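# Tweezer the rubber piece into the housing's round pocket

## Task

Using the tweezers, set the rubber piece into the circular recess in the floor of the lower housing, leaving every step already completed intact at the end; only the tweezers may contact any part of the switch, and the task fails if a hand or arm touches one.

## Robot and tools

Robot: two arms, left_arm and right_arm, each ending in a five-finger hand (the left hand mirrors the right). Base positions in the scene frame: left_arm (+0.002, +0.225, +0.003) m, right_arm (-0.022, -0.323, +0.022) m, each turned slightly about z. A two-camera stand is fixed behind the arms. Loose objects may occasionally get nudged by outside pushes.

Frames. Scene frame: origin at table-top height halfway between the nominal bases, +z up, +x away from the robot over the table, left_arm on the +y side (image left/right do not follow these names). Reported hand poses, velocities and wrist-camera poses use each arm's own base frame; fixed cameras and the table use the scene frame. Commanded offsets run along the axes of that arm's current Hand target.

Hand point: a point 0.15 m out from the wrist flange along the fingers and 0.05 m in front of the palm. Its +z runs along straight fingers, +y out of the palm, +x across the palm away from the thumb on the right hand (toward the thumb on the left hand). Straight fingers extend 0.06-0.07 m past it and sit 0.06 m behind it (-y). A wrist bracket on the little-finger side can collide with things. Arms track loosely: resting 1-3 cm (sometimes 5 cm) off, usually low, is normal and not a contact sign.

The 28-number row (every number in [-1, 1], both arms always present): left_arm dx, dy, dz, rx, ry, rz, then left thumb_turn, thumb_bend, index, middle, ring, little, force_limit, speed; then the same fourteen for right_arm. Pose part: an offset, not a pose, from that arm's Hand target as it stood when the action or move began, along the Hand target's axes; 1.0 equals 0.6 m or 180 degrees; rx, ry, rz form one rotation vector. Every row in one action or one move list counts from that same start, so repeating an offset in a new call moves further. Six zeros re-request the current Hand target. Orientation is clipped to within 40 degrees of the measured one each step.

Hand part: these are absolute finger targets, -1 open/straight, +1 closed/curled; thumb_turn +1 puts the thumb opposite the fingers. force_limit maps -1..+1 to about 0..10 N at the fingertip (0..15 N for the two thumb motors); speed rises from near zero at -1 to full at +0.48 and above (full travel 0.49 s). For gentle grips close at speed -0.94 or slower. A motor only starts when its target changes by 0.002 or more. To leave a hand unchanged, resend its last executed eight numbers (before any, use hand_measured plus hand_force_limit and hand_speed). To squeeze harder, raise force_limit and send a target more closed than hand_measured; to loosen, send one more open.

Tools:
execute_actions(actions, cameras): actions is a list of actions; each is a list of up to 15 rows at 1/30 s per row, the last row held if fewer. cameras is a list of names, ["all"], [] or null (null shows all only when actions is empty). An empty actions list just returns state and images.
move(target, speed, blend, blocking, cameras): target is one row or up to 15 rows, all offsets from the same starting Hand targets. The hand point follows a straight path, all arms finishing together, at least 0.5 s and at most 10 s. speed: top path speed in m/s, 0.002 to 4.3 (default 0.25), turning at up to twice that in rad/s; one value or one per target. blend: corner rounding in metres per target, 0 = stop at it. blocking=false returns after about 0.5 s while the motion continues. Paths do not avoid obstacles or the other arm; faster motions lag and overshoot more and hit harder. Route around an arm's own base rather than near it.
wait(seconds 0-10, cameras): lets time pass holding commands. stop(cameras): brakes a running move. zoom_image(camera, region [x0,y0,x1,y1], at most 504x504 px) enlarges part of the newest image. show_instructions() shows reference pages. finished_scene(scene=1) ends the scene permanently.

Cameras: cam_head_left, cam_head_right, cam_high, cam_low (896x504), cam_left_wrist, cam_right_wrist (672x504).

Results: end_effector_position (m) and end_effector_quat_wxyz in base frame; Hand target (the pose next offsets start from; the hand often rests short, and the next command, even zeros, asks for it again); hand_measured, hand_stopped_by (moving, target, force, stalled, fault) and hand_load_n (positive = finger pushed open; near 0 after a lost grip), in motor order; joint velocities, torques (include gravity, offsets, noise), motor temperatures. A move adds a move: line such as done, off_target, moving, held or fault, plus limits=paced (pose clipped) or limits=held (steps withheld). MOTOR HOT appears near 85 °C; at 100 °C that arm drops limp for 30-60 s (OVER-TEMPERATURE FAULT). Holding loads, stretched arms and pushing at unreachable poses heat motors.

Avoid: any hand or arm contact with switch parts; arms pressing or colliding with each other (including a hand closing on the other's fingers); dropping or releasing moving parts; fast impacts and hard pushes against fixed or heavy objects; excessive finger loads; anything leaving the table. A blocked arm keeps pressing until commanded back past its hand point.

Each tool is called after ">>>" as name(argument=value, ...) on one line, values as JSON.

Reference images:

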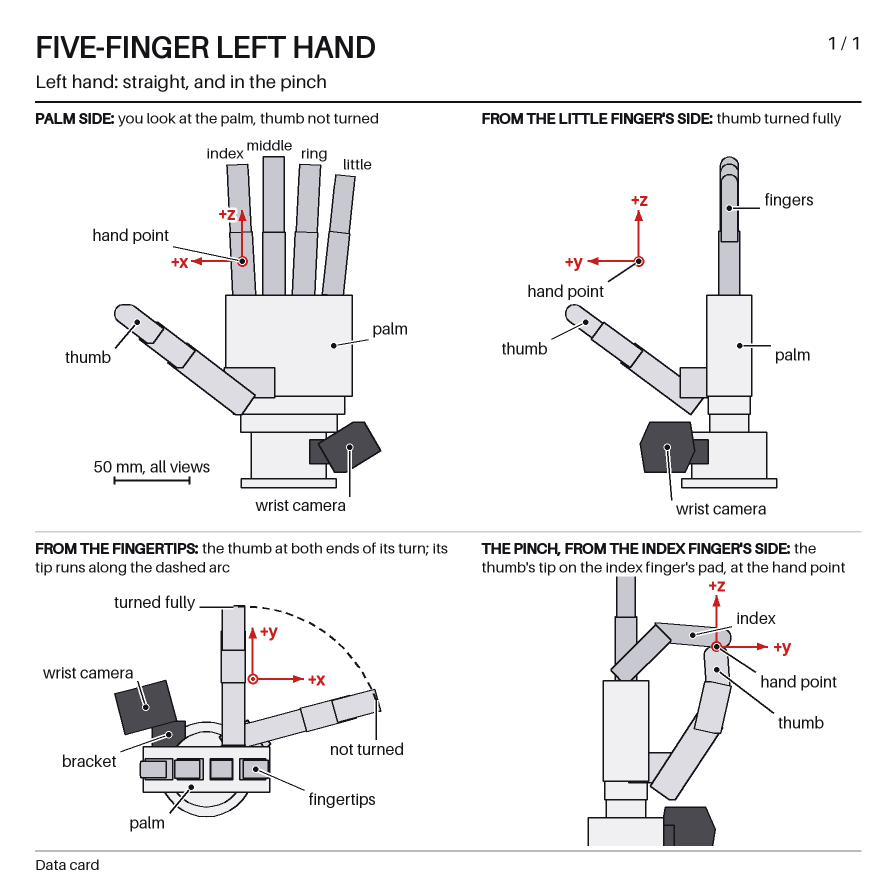

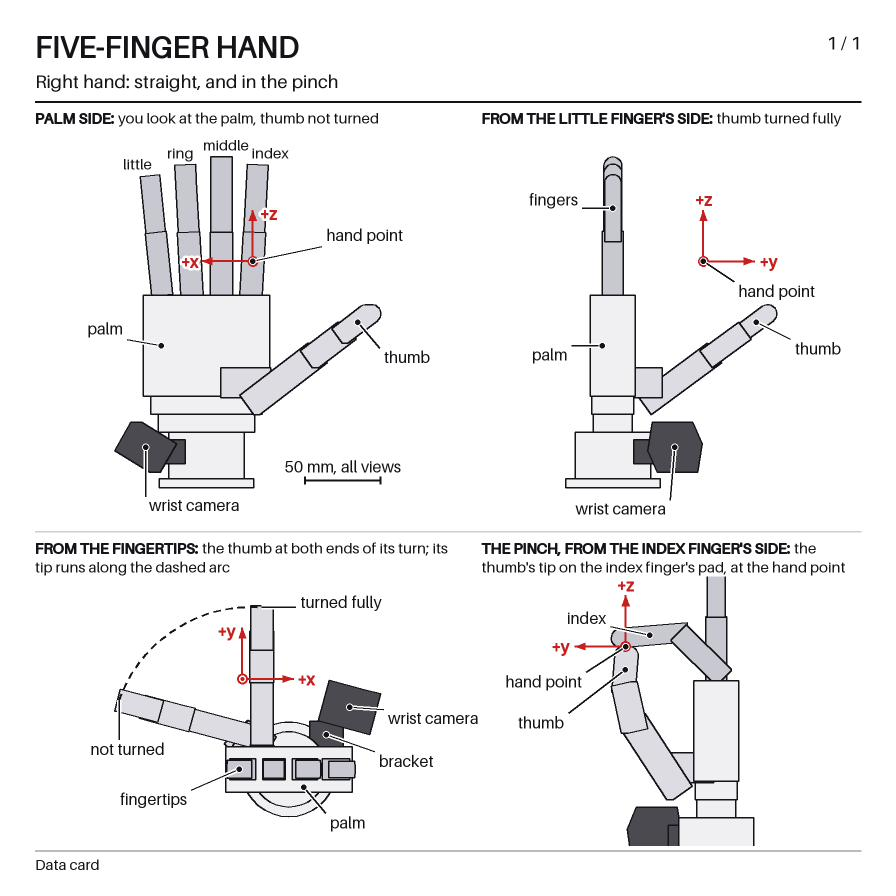

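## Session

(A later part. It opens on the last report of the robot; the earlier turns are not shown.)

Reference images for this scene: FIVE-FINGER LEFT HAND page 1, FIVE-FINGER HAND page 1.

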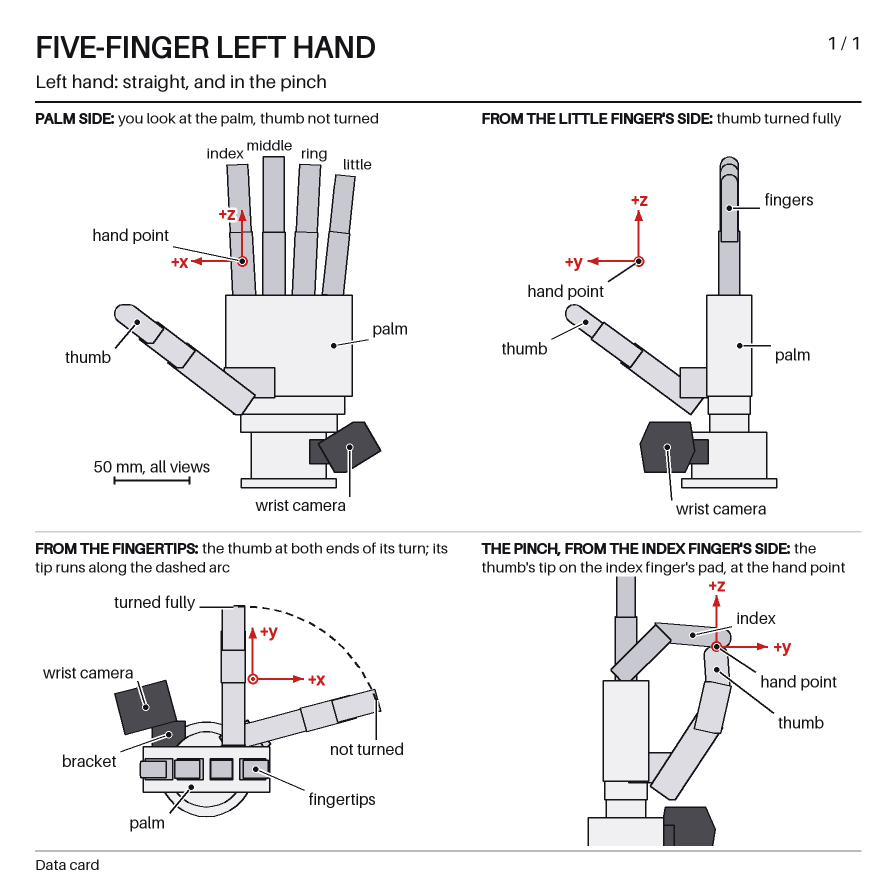

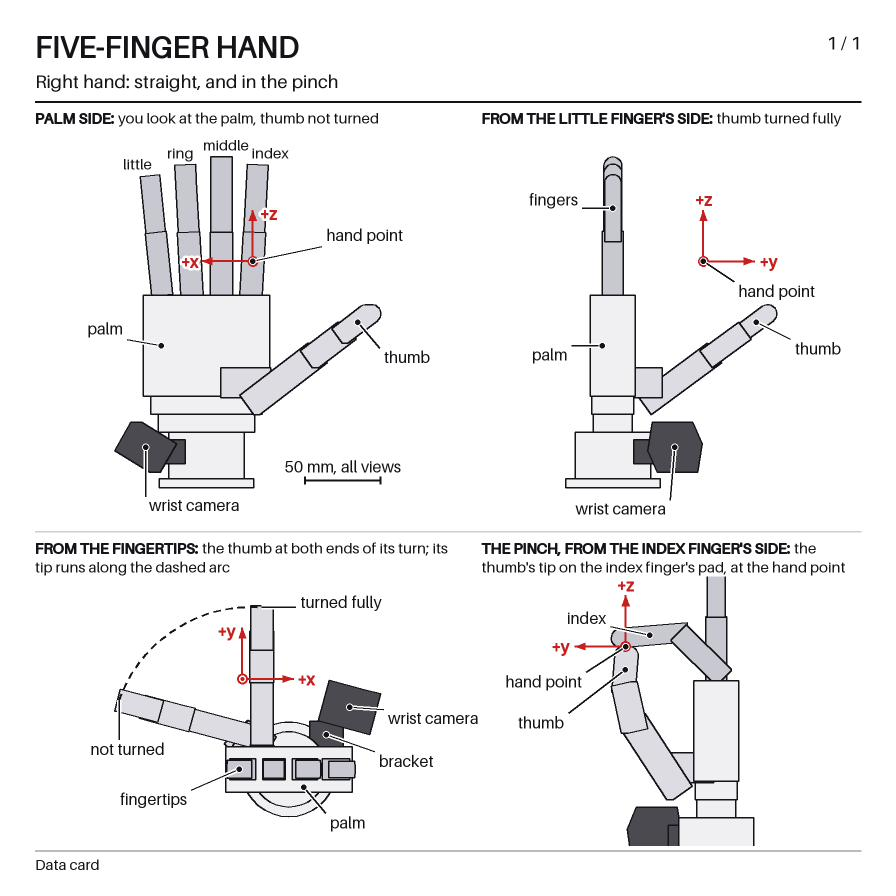

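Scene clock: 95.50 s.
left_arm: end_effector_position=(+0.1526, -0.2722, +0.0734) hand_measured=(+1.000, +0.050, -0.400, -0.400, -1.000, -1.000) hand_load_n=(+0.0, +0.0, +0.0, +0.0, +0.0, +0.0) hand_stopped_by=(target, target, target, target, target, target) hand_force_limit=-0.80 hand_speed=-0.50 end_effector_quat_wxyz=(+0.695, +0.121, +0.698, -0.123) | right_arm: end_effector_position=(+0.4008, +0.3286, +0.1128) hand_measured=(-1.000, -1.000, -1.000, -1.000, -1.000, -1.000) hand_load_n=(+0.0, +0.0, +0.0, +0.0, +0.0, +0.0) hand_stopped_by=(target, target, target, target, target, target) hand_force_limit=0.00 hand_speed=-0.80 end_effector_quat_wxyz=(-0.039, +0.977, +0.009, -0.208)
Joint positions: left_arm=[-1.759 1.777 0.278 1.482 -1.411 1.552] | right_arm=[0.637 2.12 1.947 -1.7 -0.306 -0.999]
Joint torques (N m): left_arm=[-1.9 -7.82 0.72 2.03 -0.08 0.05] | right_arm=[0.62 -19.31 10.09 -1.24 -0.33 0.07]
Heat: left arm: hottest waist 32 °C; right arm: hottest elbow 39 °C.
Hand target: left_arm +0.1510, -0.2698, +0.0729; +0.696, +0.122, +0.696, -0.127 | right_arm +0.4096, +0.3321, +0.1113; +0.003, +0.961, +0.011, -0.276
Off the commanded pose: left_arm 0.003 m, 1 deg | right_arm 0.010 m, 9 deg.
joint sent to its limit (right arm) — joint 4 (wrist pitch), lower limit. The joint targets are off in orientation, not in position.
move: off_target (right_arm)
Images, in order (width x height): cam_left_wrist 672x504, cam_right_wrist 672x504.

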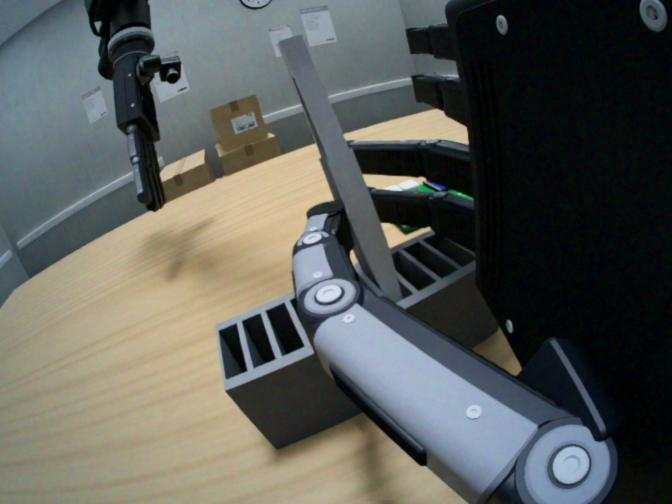

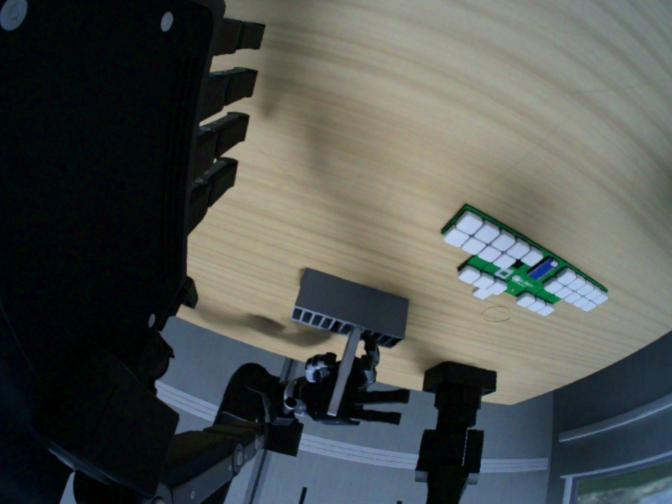

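>>> move(target=[[0,0,-0.015,0,0,0,1,0.05,-0.4,-0.4,-1,-1,-0.8,-0.5,0,0,0,0,0,0,-1,-1,-1,-1,-1,-1,0,-0.8],[0,0,-0.015,0,0,0,1,0.22,-0.4,-0.4,-1,-1,-0.8,-0.5,0,0,0,0,0,0,-1,-1,-1,-1,-1,-1,0,-0.8]], speed=0.05, cameras=["cam_left_wrist", "cam_right_wrist"])

>>> zoom_image(camera="cam_left_wrist", region=[270, 150, 420, 280])

>>> zoom_image(camera="cam_right_wrist", region=[286, 250, 446, 430])

Scene clock: 98.23 s.
left_arm: end_effector_position=(+0.1446, -0.2704, +0.0735) hand_measured=(+1.000, +0.220, -0.400, -0.400, -1.000, -1.000) hand_load_n=(+0.0, +0.0, +0.0, +0.0, +0.0, +0.0) hand_stopped_by=(target, target, target, target, target, target) hand_force_limit=-0.80 hand_speed=-0.50 end_effector_quat_wxyz=(+0.696, +0.121, +0.697, -0.123) | right_arm: end_effector_position=(+0.4008, +0.3286, +0.1128) hand_measured=(-1.000, -1.000, -1.000, -1.000, -1.000, -1.000) hand_load_n=(+0.0, +0.0, +0.0, +0.0, +0.0, +0.0) hand_stopped_by=(target, target, target, target, target, target) hand_force_limit=0.00 hand_speed=-0.80 end_effector_quat_wxyz=(-0.039, +0.977, +0.009, -0.208)
Joint positions: left_arm=[-1.789 1.777 0.278 1.482 -1.443 1.552] | right_arm=[0.637 2.12 1.947 -1.7 -0.306 -0.999]
Joint torques (N m): left_arm=[-2.2 -8.18 0.46 2.11 -0.17 0.03] | right_arm=[0.62 -19.31 10.07 -1.25 -0.33 0.07]
Heat: left arm: hottest waist 32 °C; right arm: hottest elbow 39 °C.
Hand target: left_arm +0.1425, -0.2667, +0.0728; +0.696, +0.122, +0.696, -0.127 | right_arm +0.4096, +0.3321, +0.1113; +0.003, +0.961, +0.011, -0.276
Off the commanded pose: left_arm 0.004 m, 1 deg | right_arm 0.010 m, 9 deg.
joint sent to its limit (right arm) — joint 4 (wrist pitch), lower limit. The joint targets are off in orientation, not in position.
move: off_target (right_arm)
Images, in order (width x height): cam_left_wrist 672x504, cam_right_wrist 672x504.

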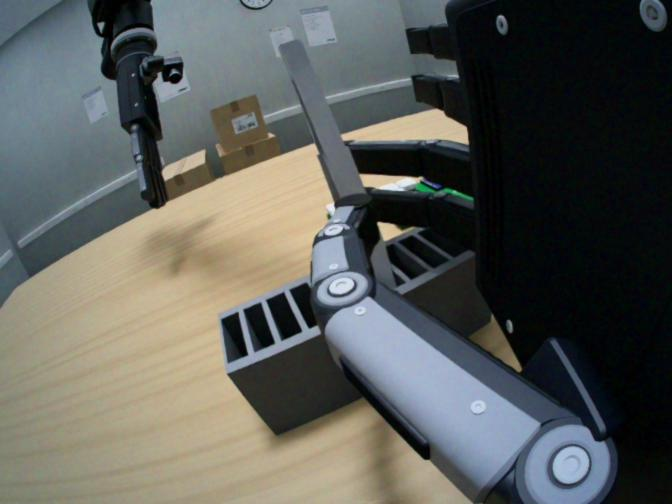

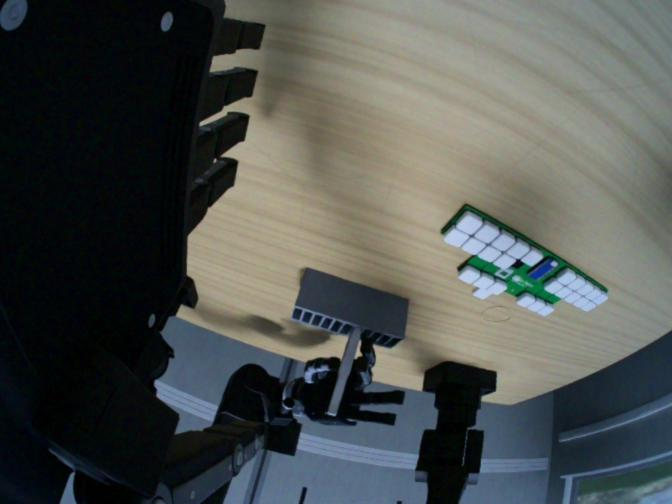

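Scaled by 3.360 from the camera's 672x504 image, which has a finer 960x720 frame.

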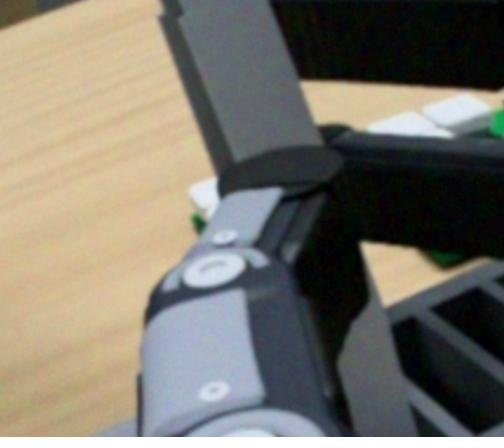

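Scaled by 2.800 from the camera's 672x504 image, which has a finer 960x720 frame.

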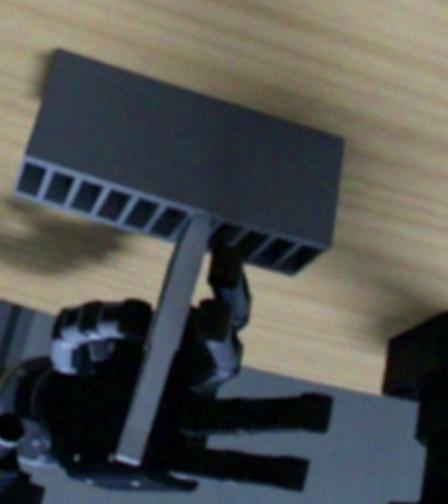

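>>> move(target=[0,0,0.017,0,0,0,1,0.22,-0.4,-0.4,-1,-1,-0.8,-0.5,0,0,0,0,0,0,-1,-1,-1,-1,-1,-1,0,-0.8], speed=0.05, cameras=["cam_left_wrist", "cam_right_wrist"])

>>> zoom_image(camera="cam_left_wrist", region=[270, 150, 420, 280])

>>> zoom_image(camera="cam_right_wrist", region=[286, 250, 446, 430])

Scene clock: 99.63 s.
left_arm: end_effector_position=(+0.1483, -0.2744, +0.0735) hand_measured=(+1.000, +0.220, -0.400, -0.400, -1.000, -1.000) hand_load_n=(+0.0, +0.0, +0.0, +0.0, +0.0, -0.5) hand_stopped_by=(target, target, target, target, target, target) hand_force_limit=-0.80 hand_speed=-0.50 end_effector_quat_wxyz=(+0.694, +0.126, +0.697, -0.129) | right_arm: end_effector_position=(+0.4008, +0.3286, +0.1128) hand_measured=(-1.000, -1.000, -1.000, -1.000, -1.000, -1.000) hand_load_n=(+0.0, +0.0, +0.0, +0.0, +0.0, +0.0) hand_stopped_by=(target, target, target, target, target, target) hand_force_limit=0.00 hand_speed=-0.80 end_effector_quat_wxyz=(-0.039, +0.977, +0.009, -0.208)
Joint positions: left_arm=[-1.775 1.777 0.278 1.485 -1.413 1.552] | right_arm=[0.637 2.12 1.947 -1.7 -0.306 -0.999]
Joint torques (N m): left_arm=[-0.56 -8.12 0.73 2.11 0.15 0.1] | right_arm=[0.67 -19.31 10.09 -1.24 -0.33 0.07]
Heat: left arm: hottest waist 32 °C; right arm: hottest elbow 39 °C.
Hand target: left_arm +0.1520, -0.2703, +0.0728; +0.696, +0.123, +0.696, -0.127 | right_arm +0.4096, +0.3321, +0.1113; +0.003, +0.961, +0.011, -0.276
Off the commanded pose: left_arm 0.006 m, 0 deg | right_arm 0.010 m, 9 deg.
joint sent to its limit (right arm) — joint 4 (wrist pitch), lower limit. The joint targets are off in orientation, not in position.
move: off_target (right_arm)
Images, in order (width x height): cam_left_wrist 672x504, cam_right_wrist 672x504.

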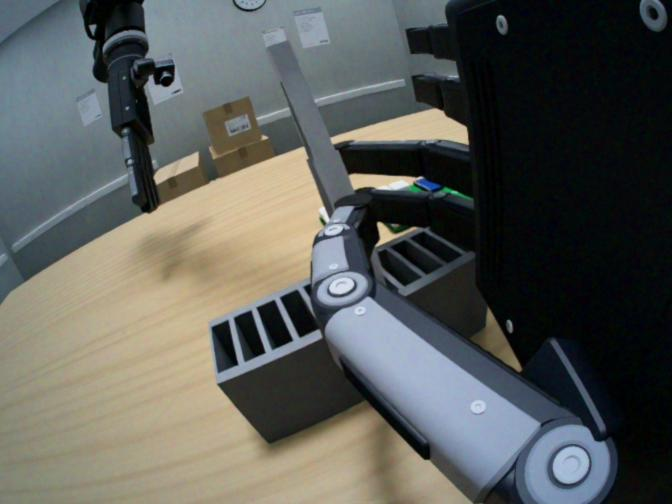

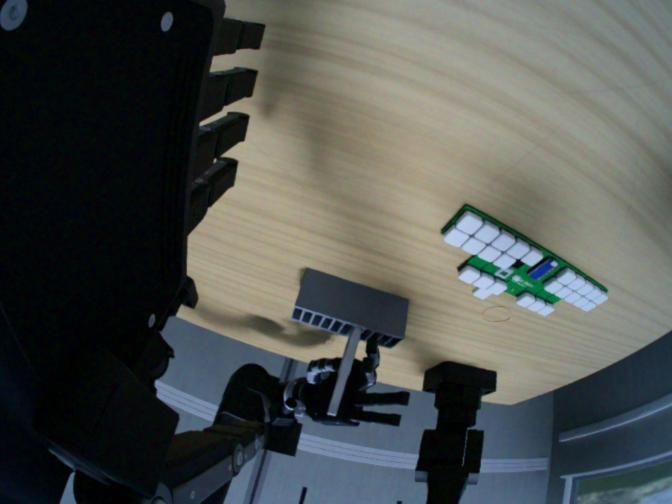

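Scaled by 3.360 from the camera's 672x504 image, which has a finer 960x720 frame.

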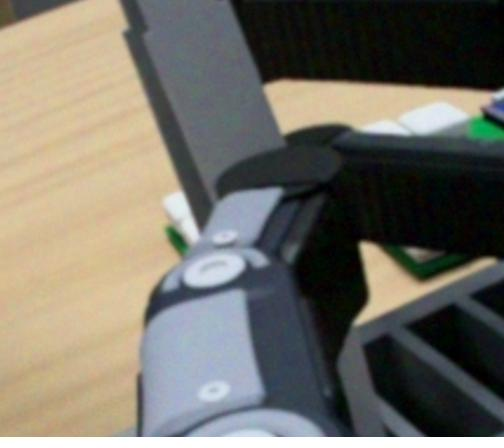

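Scaled by 2.800 from the camera's 672x504 image, which has a finer 960x720 frame.

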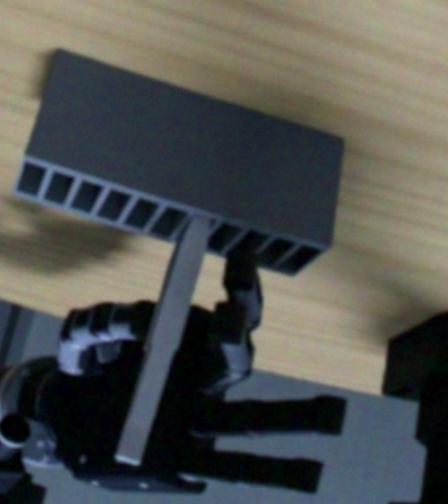

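>>> move(target=[0,0.004,0.009,0,0,0,1,0.18,-0.4,-0.4,-1,-1,-0.8,-0.5,0,0,0,0,0,0,-1,-1,-1,-1,-1,-1,0,-0.8], speed=0.05, cameras=["cam_left_wrist", "cam_right_wrist"])

>>> zoom_image(camera="cam_left_wrist", region=[270, 150, 420, 280])

>>> zoom_image(camera="cam_right_wrist", region=[286, 250, 446, 430])

Scene clock: 100.70 s.
left_arm: end_effector_position=(+0.1539, -0.2756, +0.0737) hand_measured=(+1.000, +0.180, -0.400, -0.400, -1.000, -1.000) hand_load_n=(+0.0, +0.0, +0.0, +0.0, +0.0, +0.0) hand_stopped_by=(target, target, target, target, target, target) hand_force_limit=-0.80 hand_speed=-0.50 end_effector_quat_wxyz=(+0.694, +0.124, +0.697, -0.131) | right_arm: end_effector_position=(+0.4008, +0.3286, +0.1128) hand_measured=(-1.000, -1.000, -1.000, -1.000, -1.000, -1.000) hand_load_n=(-0.5, -0.5, +0.0, +0.0, +0.0, +0.0) hand_stopped_by=(target, target, target, target, target, target) hand_force_limit=0.00 hand_speed=-0.80 end_effector_quat_wxyz=(-0.039, +0.977, +0.009, -0.208)
Joint positions: left_arm=[-1.753 1.777 0.278 1.49 -1.391 1.552] | right_arm=[0.637 2.12 1.947 -1.7 -0.306 -0.999]
Joint torques (N m): left_arm=[-0.62 -7.94 0.5 2.24 0.17 0.11] | right_arm=[0.62 -19.31 10.07 -1.24 -0.33 0.07]
Heat: left arm: hottest waist 32 °C; right arm: hottest elbow 39 °C.
Hand target: left_arm +0.1580, -0.2699, +0.0728; +0.696, +0.122, +0.696, -0.127 | right_arm +0.4096, +0.3321, +0.1113; +0.003, +0.961, +0.011, -0.276
Off the commanded pose: left_arm 0.007 m, 0 deg | right_arm 0.010 m, 9 deg.
joint sent to its limit (right arm) — joint 4 (wrist pitch), lower limit. The joint targets are off in orientation, not in position.
move: off_target (right_arm)
Images, in order (width x height): cam_left_wrist 672x504, cam_right_wrist 672x504.

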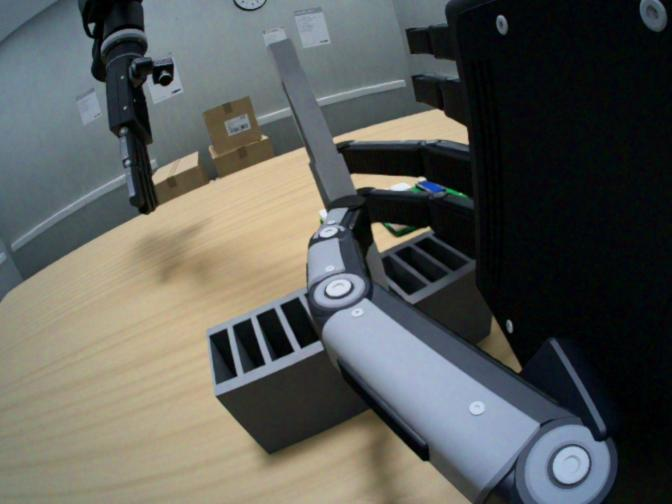

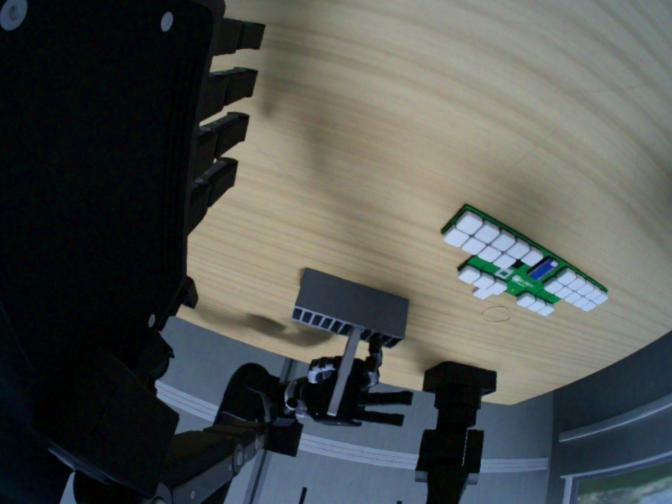

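Scaled by 3.360 from the camera's 672x504 image, which has a finer 960x720 frame.

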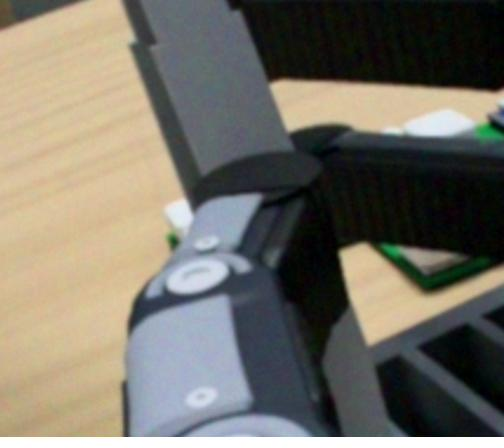

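Scaled by 2.800 from the camera's 672x504 image, which has a finer 960x720 frame.

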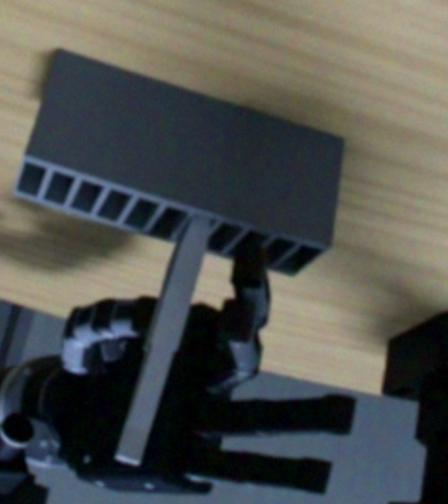

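>>> move(target=[0,0,0,0,0,0,1,0.18,-0.1,-0.1,-1,-1,-0.8,-0.8,0,0,0,0,0,0,-1,-1,-1,-1,-1,-1,0,-0.8], speed=0.05, cameras=["cam_left_wrist", "cam_right_wrist", "cam_low"])

>>> zoom_image(camera="cam_left_wrist", region=[270, 130, 420, 260])

>>> zoom_image(camera="cam_low", region=[225, 190, 345, 280])

Scene clock: 101.80 s.
left_arm: end_effector_position=(+0.1539, -0.2762, +0.0739) hand_measured=(+1.000, +0.180, -0.100, -0.100, -1.000, -1.000) hand_load_n=(+0.0, +0.0, +1.0, +0.0, +0.0, +0.0) hand_stopped_by=(target, target, target, target, target, target) hand_force_limit=-0.80 hand_speed=-0.80 end_effector_quat_wxyz=(+0.694, +0.123, +0.697, -0.132) | right_arm: end_effector_position=(+0.4008, +0.3286, +0.1128) hand_measured=(-1.000, -1.000, -1.000, -1.000, -1.000, -1.000) hand_load_n=(+0.0, +0.0, +0.0, +0.0, +0.0, +0.5) hand_stopped_by=(target, target, target, target, target, target) hand_force_limit=0.00 hand_speed=-0.80 end_effector_quat_wxyz=(-0.039, +0.977, +0.009, -0.208)
Joint positions: left_arm=[-1.753 1.777 0.278 1.493 -1.389 1.552] | right_arm=[0.637 2.12 1.947 -1.7 -0.306 -0.999]
Joint torques (N m): left_arm=[-0.62 -7.71 0.53 2.21 0.07 0.11] | right_arm=[0.62 -19.31 10.09 -1.24 -0.33 0.07]
Heat: left arm: hottest waist 32 °C; right arm: hottest elbow 39 °C.
Hand target: left_arm +0.1580, -0.2699, +0.0728; +0.696, +0.122, +0.696, -0.127 | right_arm +0.4096, +0.3321, +0.1113; +0.003, +0.961, +0.011, -0.276
Off the commanded pose: left_arm 0.008 m, 1 deg | right_arm 0.010 m, 9 deg.
joint sent to its limit (right arm) — joint 4 (wrist pitch), lower limit. The joint targets are off in orientation, not in position.
move: off_target (right_arm)
Images, in order (width x height): cam_low 896x504, cam_left_wrist 672x504, cam_right_wrist 672x504.

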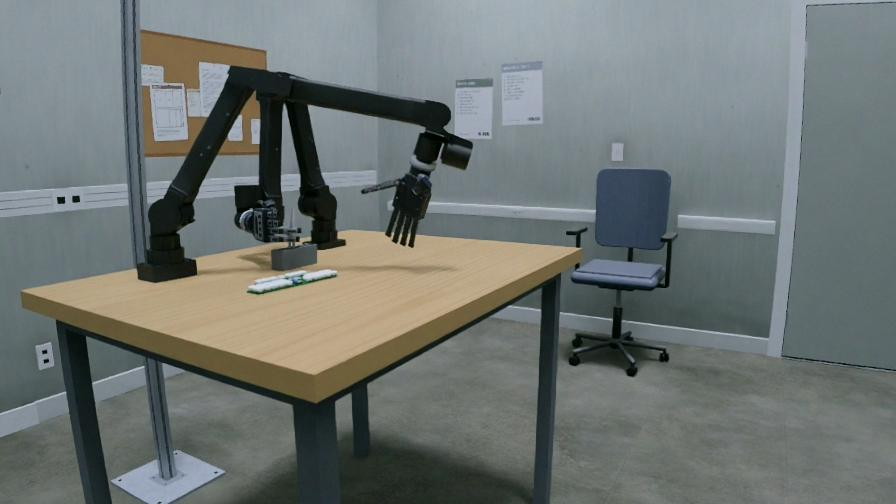

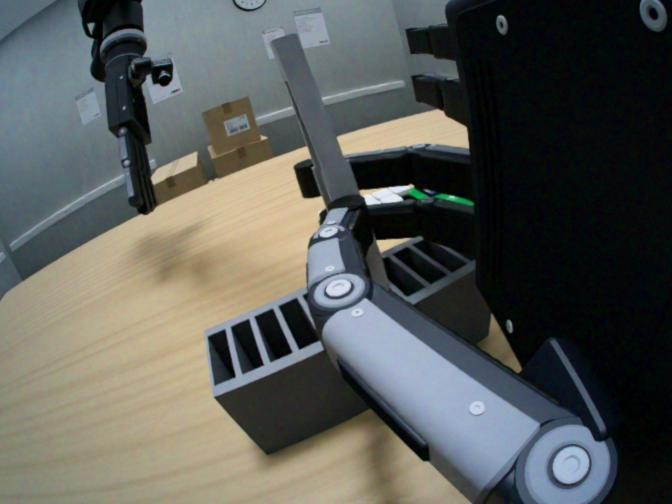

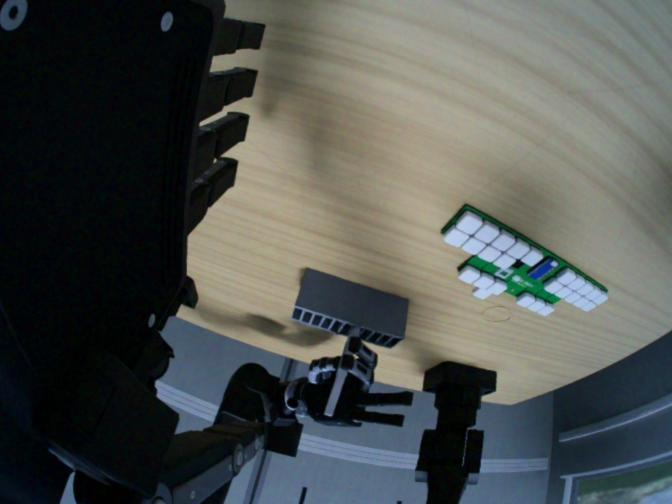

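Scaled by 3.360 from the camera's 672x504 image, which has a finer 960x720 frame.

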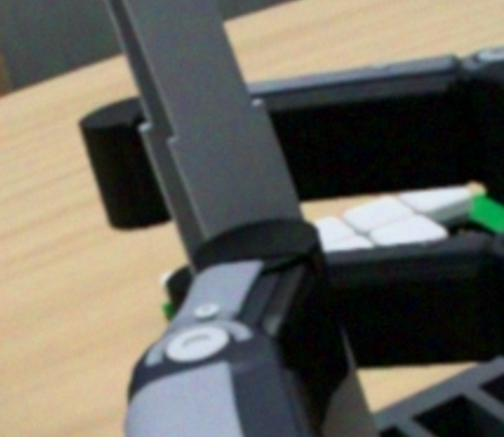

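Scaled by 4.200 from the camera's 896x504 image, which has a finer 1280x720 frame.

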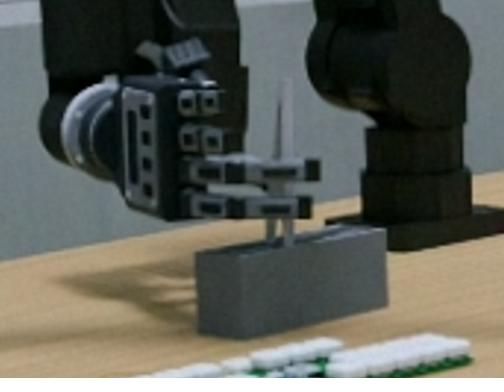

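>>> move(target=[0,0,0,0,0,0,1,0.18,0.05,0.05,-1,-1,-0.5,-0.85,0,0,0,0,0,0,-1,-1,-1,-1,-1,-1,0,-0.8], speed=0.05, cameras=["cam_left_wrist", "cam_right_wrist", "cam_low"])

>>> zoom_image(camera="cam_left_wrist", region=[270, 130, 420, 260])

>>> zoom_image(camera="cam_low", region=[225, 190, 345, 280])

Scene clock: 102.83 s.
left_arm: end_effector_position=(+0.1539, -0.2764, +0.0739) hand_measured=(+1.000, +0.180, +0.050, +0.050, -1.000, -1.000) hand_load_n=(+0.0, +0.0, +1.0, +0.5, +0.0, +0.0) hand_stopped_by=(target, target, target, target, target, target) hand_force_limit=-0.50 hand_speed=-0.85 end_effector_quat_wxyz=(+0.694, +0.124, +0.697, -0.133) | right_arm: end_effector_position=(+0.4008, +0.3286, +0.1128) hand_measured=(-1.000, -1.000, -1.000, -1.000, -1.000, -1.000) hand_load_n=(+0.0, +0.0, +0.5, +0.0, +0.0, +0.5) hand_stopped_by=(target, target, target, target, target, target) hand_force_limit=0.00 hand_speed=-0.80 end_effector_quat_wxyz=(-0.039, +0.977, +0.009, -0.208)
Joint positions: left_arm=[-1.753 1.777 0.278 1.493 -1.388 1.552] | right_arm=[0.637 2.12 1.947 -1.7 -0.306 -0.999]
Joint torques (N m): left_arm=[-0.32 -7.59 0.54 2.15 0.06 0.14] | right_arm=[0.62 -19.31 10.09 -1.24 -0.33 0.07]
Heat: left arm: hottest waist 32 °C; right arm: hottest elbow 39 °C.
Hand target: left_arm +0.1579, -0.2699, +0.0728; +0.696, +0.122, +0.696, -0.127 | right_arm +0.4096, +0.3321, +0.1113; +0.003, +0.961, +0.011, -0.276
Off the commanded pose: left_arm 0.008 m, 1 deg | right_arm 0.010 m, 9 deg.
joint sent to its limit (right arm) — joint 4 (wrist pitch), lower limit. The joint targets are off in orientation, not in position.
move: off_target (right_arm)
Images, in order (width x height): cam_low 896x504, cam_left_wrist 672x504, cam_right_wrist 672x504.

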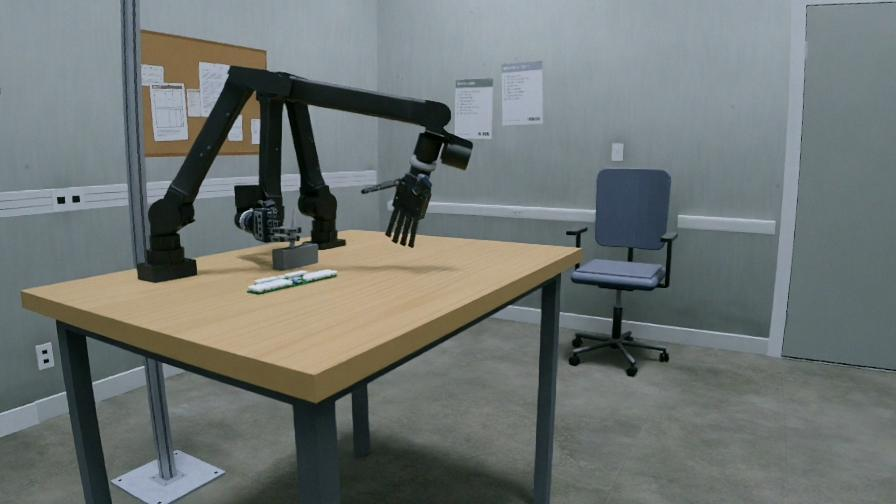

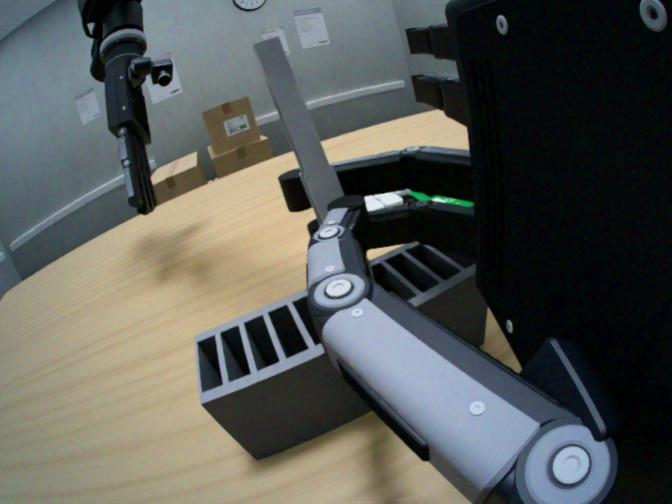

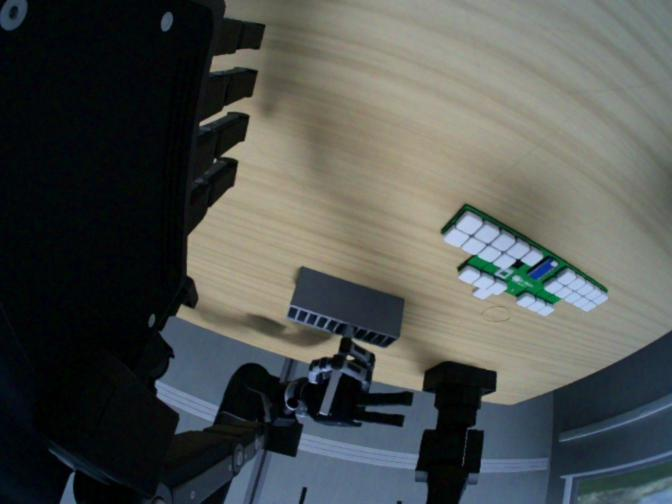

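Scaled by 3.360 from the camera's 672x504 image, which has a finer 960x720 frame.

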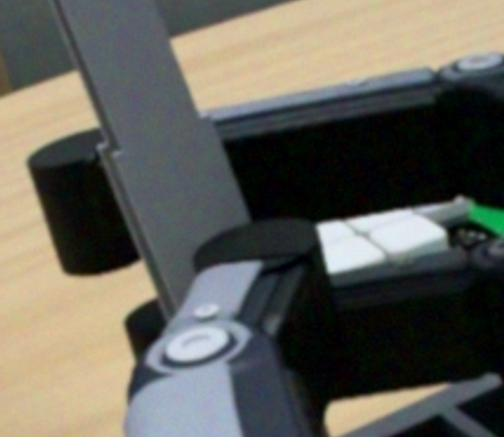

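Scaled by 4.200 from the camera's 896x504 image, which has a finer 1280x720 frame.

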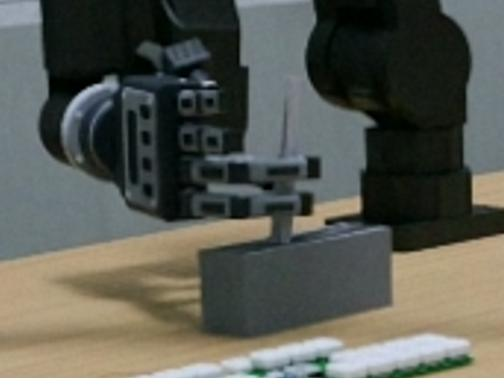

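>>> move(target=[[0,0,0,0,0,0,1,0.18,-0.15,-0.15,-1,-1,-0.5,-0.6,0,0,0,0,0,0,-1,-1,-1,-1,-1,-1,0,-0.8]], speed=0.05, cameras=["cam_left_wrist"])

>>> zoom_image(camera="cam_left_wrist", region=[270, 130, 420, 260])

Scene clock: 103.73 s.
left_arm: end_effector_position=(+0.1539, -0.2764, +0.0739) hand_measured=(+1.000, +0.180, -0.150, -0.150, -1.000, -1.000) hand_load_n=(+0.0, +0.0, +0.0, +0.0, +0.0, +0.0) hand_stopped_by=(target, target, target, target, target, target) hand_force_limit=-0.50 hand_speed=-0.60 end_effector_quat_wxyz=(+0.694, +0.124, +0.697, -0.133) | right_arm: end_effector_position=(+0.4008, +0.3286, +0.1128) hand_measured=(-1.000, -1.000, -1.000, -1.000, -1.000, -1.000) hand_load_n=(+0.0, +0.0, +0.0, +0.0, +0.0, +0.0) hand_stopped_by=(target, target, target, target, target, target) hand_force_limit=0.00 hand_speed=-0.80 end_effector_quat_wxyz=(-0.039, +0.977, +0.009, -0.208)
Joint positions: left_arm=[-1.753 1.777 0.278 1.493 -1.388 1.552] | right_arm=[0.637 2.12 1.947 -1.7 -0.306 -0.999]
Joint torques (N m): left_arm=[-0.56 -7.94 0.47 2.09 0.05 0.12] | right_arm=[0.62 -19.31 10.09 -1.24 -0.33 0.07]
Heat: left arm: hottest waist 32 °C; right arm: hottest elbow 39 °C.
Hand target: left_arm +0.1579, -0.2699, +0.0728; +0.696, +0.123, +0.696, -0.127 | right_arm +0.4096, +0.3321, +0.1113; +0.003, +0.961, +0.011, -0.276
Off the commanded pose: left_arm 0.008 m, 1 deg | right_arm 0.010 m, 9 deg.
joint sent to its limit (right arm) — joint 4 (wrist pitch), lower limit. The joint targets are off in orientation, not in position.
move: off_target (right_arm)
Images, in order (width x height): cam_left_wrist 672x504.

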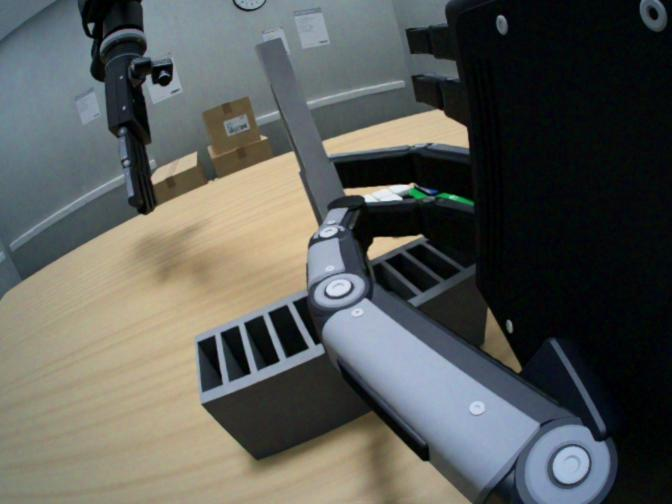

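Scaled by 3.360 from the camera's 672x504 image, which has a finer 960x720 frame.

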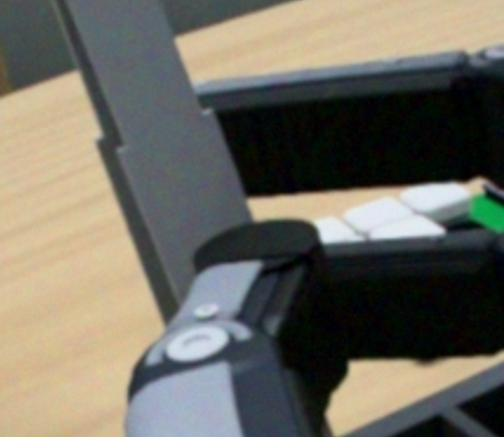

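>>> move(target=[[0,0.012,-0.002,0,0,0,1,0.18,-0.15,-0.15,-1,-1,-0.5,-0.6,0,0,0,0,0,0,-1,-1,-1,-1,-1,-1,0,-0.8]], speed=0.05, cameras=["cam_left_wrist"])

>>> zoom_image(camera="cam_left_wrist", region=[270, 130, 420, 260])

Scene clock: 104.87 s.
left_arm: end_effector_position=(+0.1555, -0.2679, +0.0730) hand_measured=(+1.000, +0.180, -0.150, -0.150, -1.000, -1.000) hand_load_n=(+0.5, +0.0, +0.0, +0.0, +0.0, +0.0) hand_stopped_by=(target, target, target, target, target, target) hand_force_limit=-0.50 hand_speed=-0.60 end_effector_quat_wxyz=(+0.694, +0.126, +0.697, -0.130) | right_arm: end_effector_position=(+0.4008, +0.3286, +0.1128) hand_measured=(-1.000, -1.000, -1.000, -1.000, -1.000, -1.000) hand_load_n=(+0.0, +0.0, +0.0, +0.0, +0.0, +0.0) hand_stopped_by=(target, target, target, target, target, target) hand_force_limit=0.00 hand_speed=-0.80 end_effector_quat_wxyz=(-0.039, +0.977, +0.009, -0.208)
Joint positions: left_arm=[-1.752 1.777 0.256 1.507 -1.388 1.552] | right_arm=[0.637 2.12 1.947 -1.7 -0.306 -0.999]
Joint torques (N m): left_arm=[-0.62 -7.65 0.54 2.11 0.05 0.11] | right_arm=[0.62 -19.31 10.09 -1.24 -0.33 0.07]
Heat: left arm: hottest waist 32 °C; right arm: hottest elbow 39 °C.
Hand target: left_arm +0.1594, -0.2628, +0.0728; +0.696, +0.122, +0.696, -0.127 | right_arm +0.4096, +0.3321, +0.1113; +0.003, +0.961, +0.011, -0.276
Off the commanded pose: left_arm 0.006 m, 1 deg | right_arm 0.010 m, 9 deg.
joint sent to its limit (right arm) — joint 4 (wrist pitch), lower limit. The joint targets are off in orientation, not in position.
move: off_target (right_arm)
Images, in order (width x height): cam_left_wrist 672x504.

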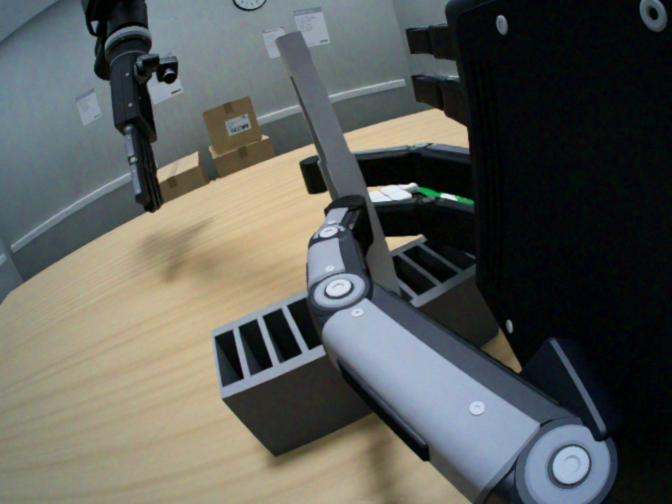

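Scaled by 3.360 from the camera's 672x504 image, which has a finer 960x720 frame.

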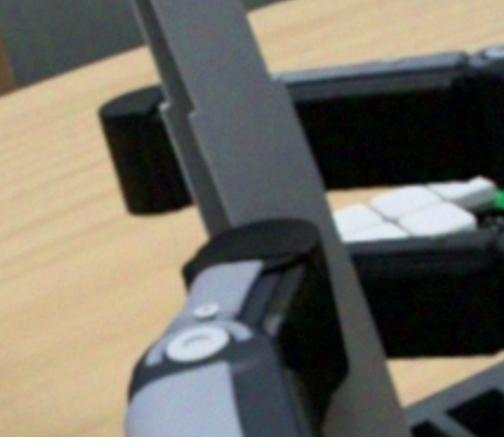

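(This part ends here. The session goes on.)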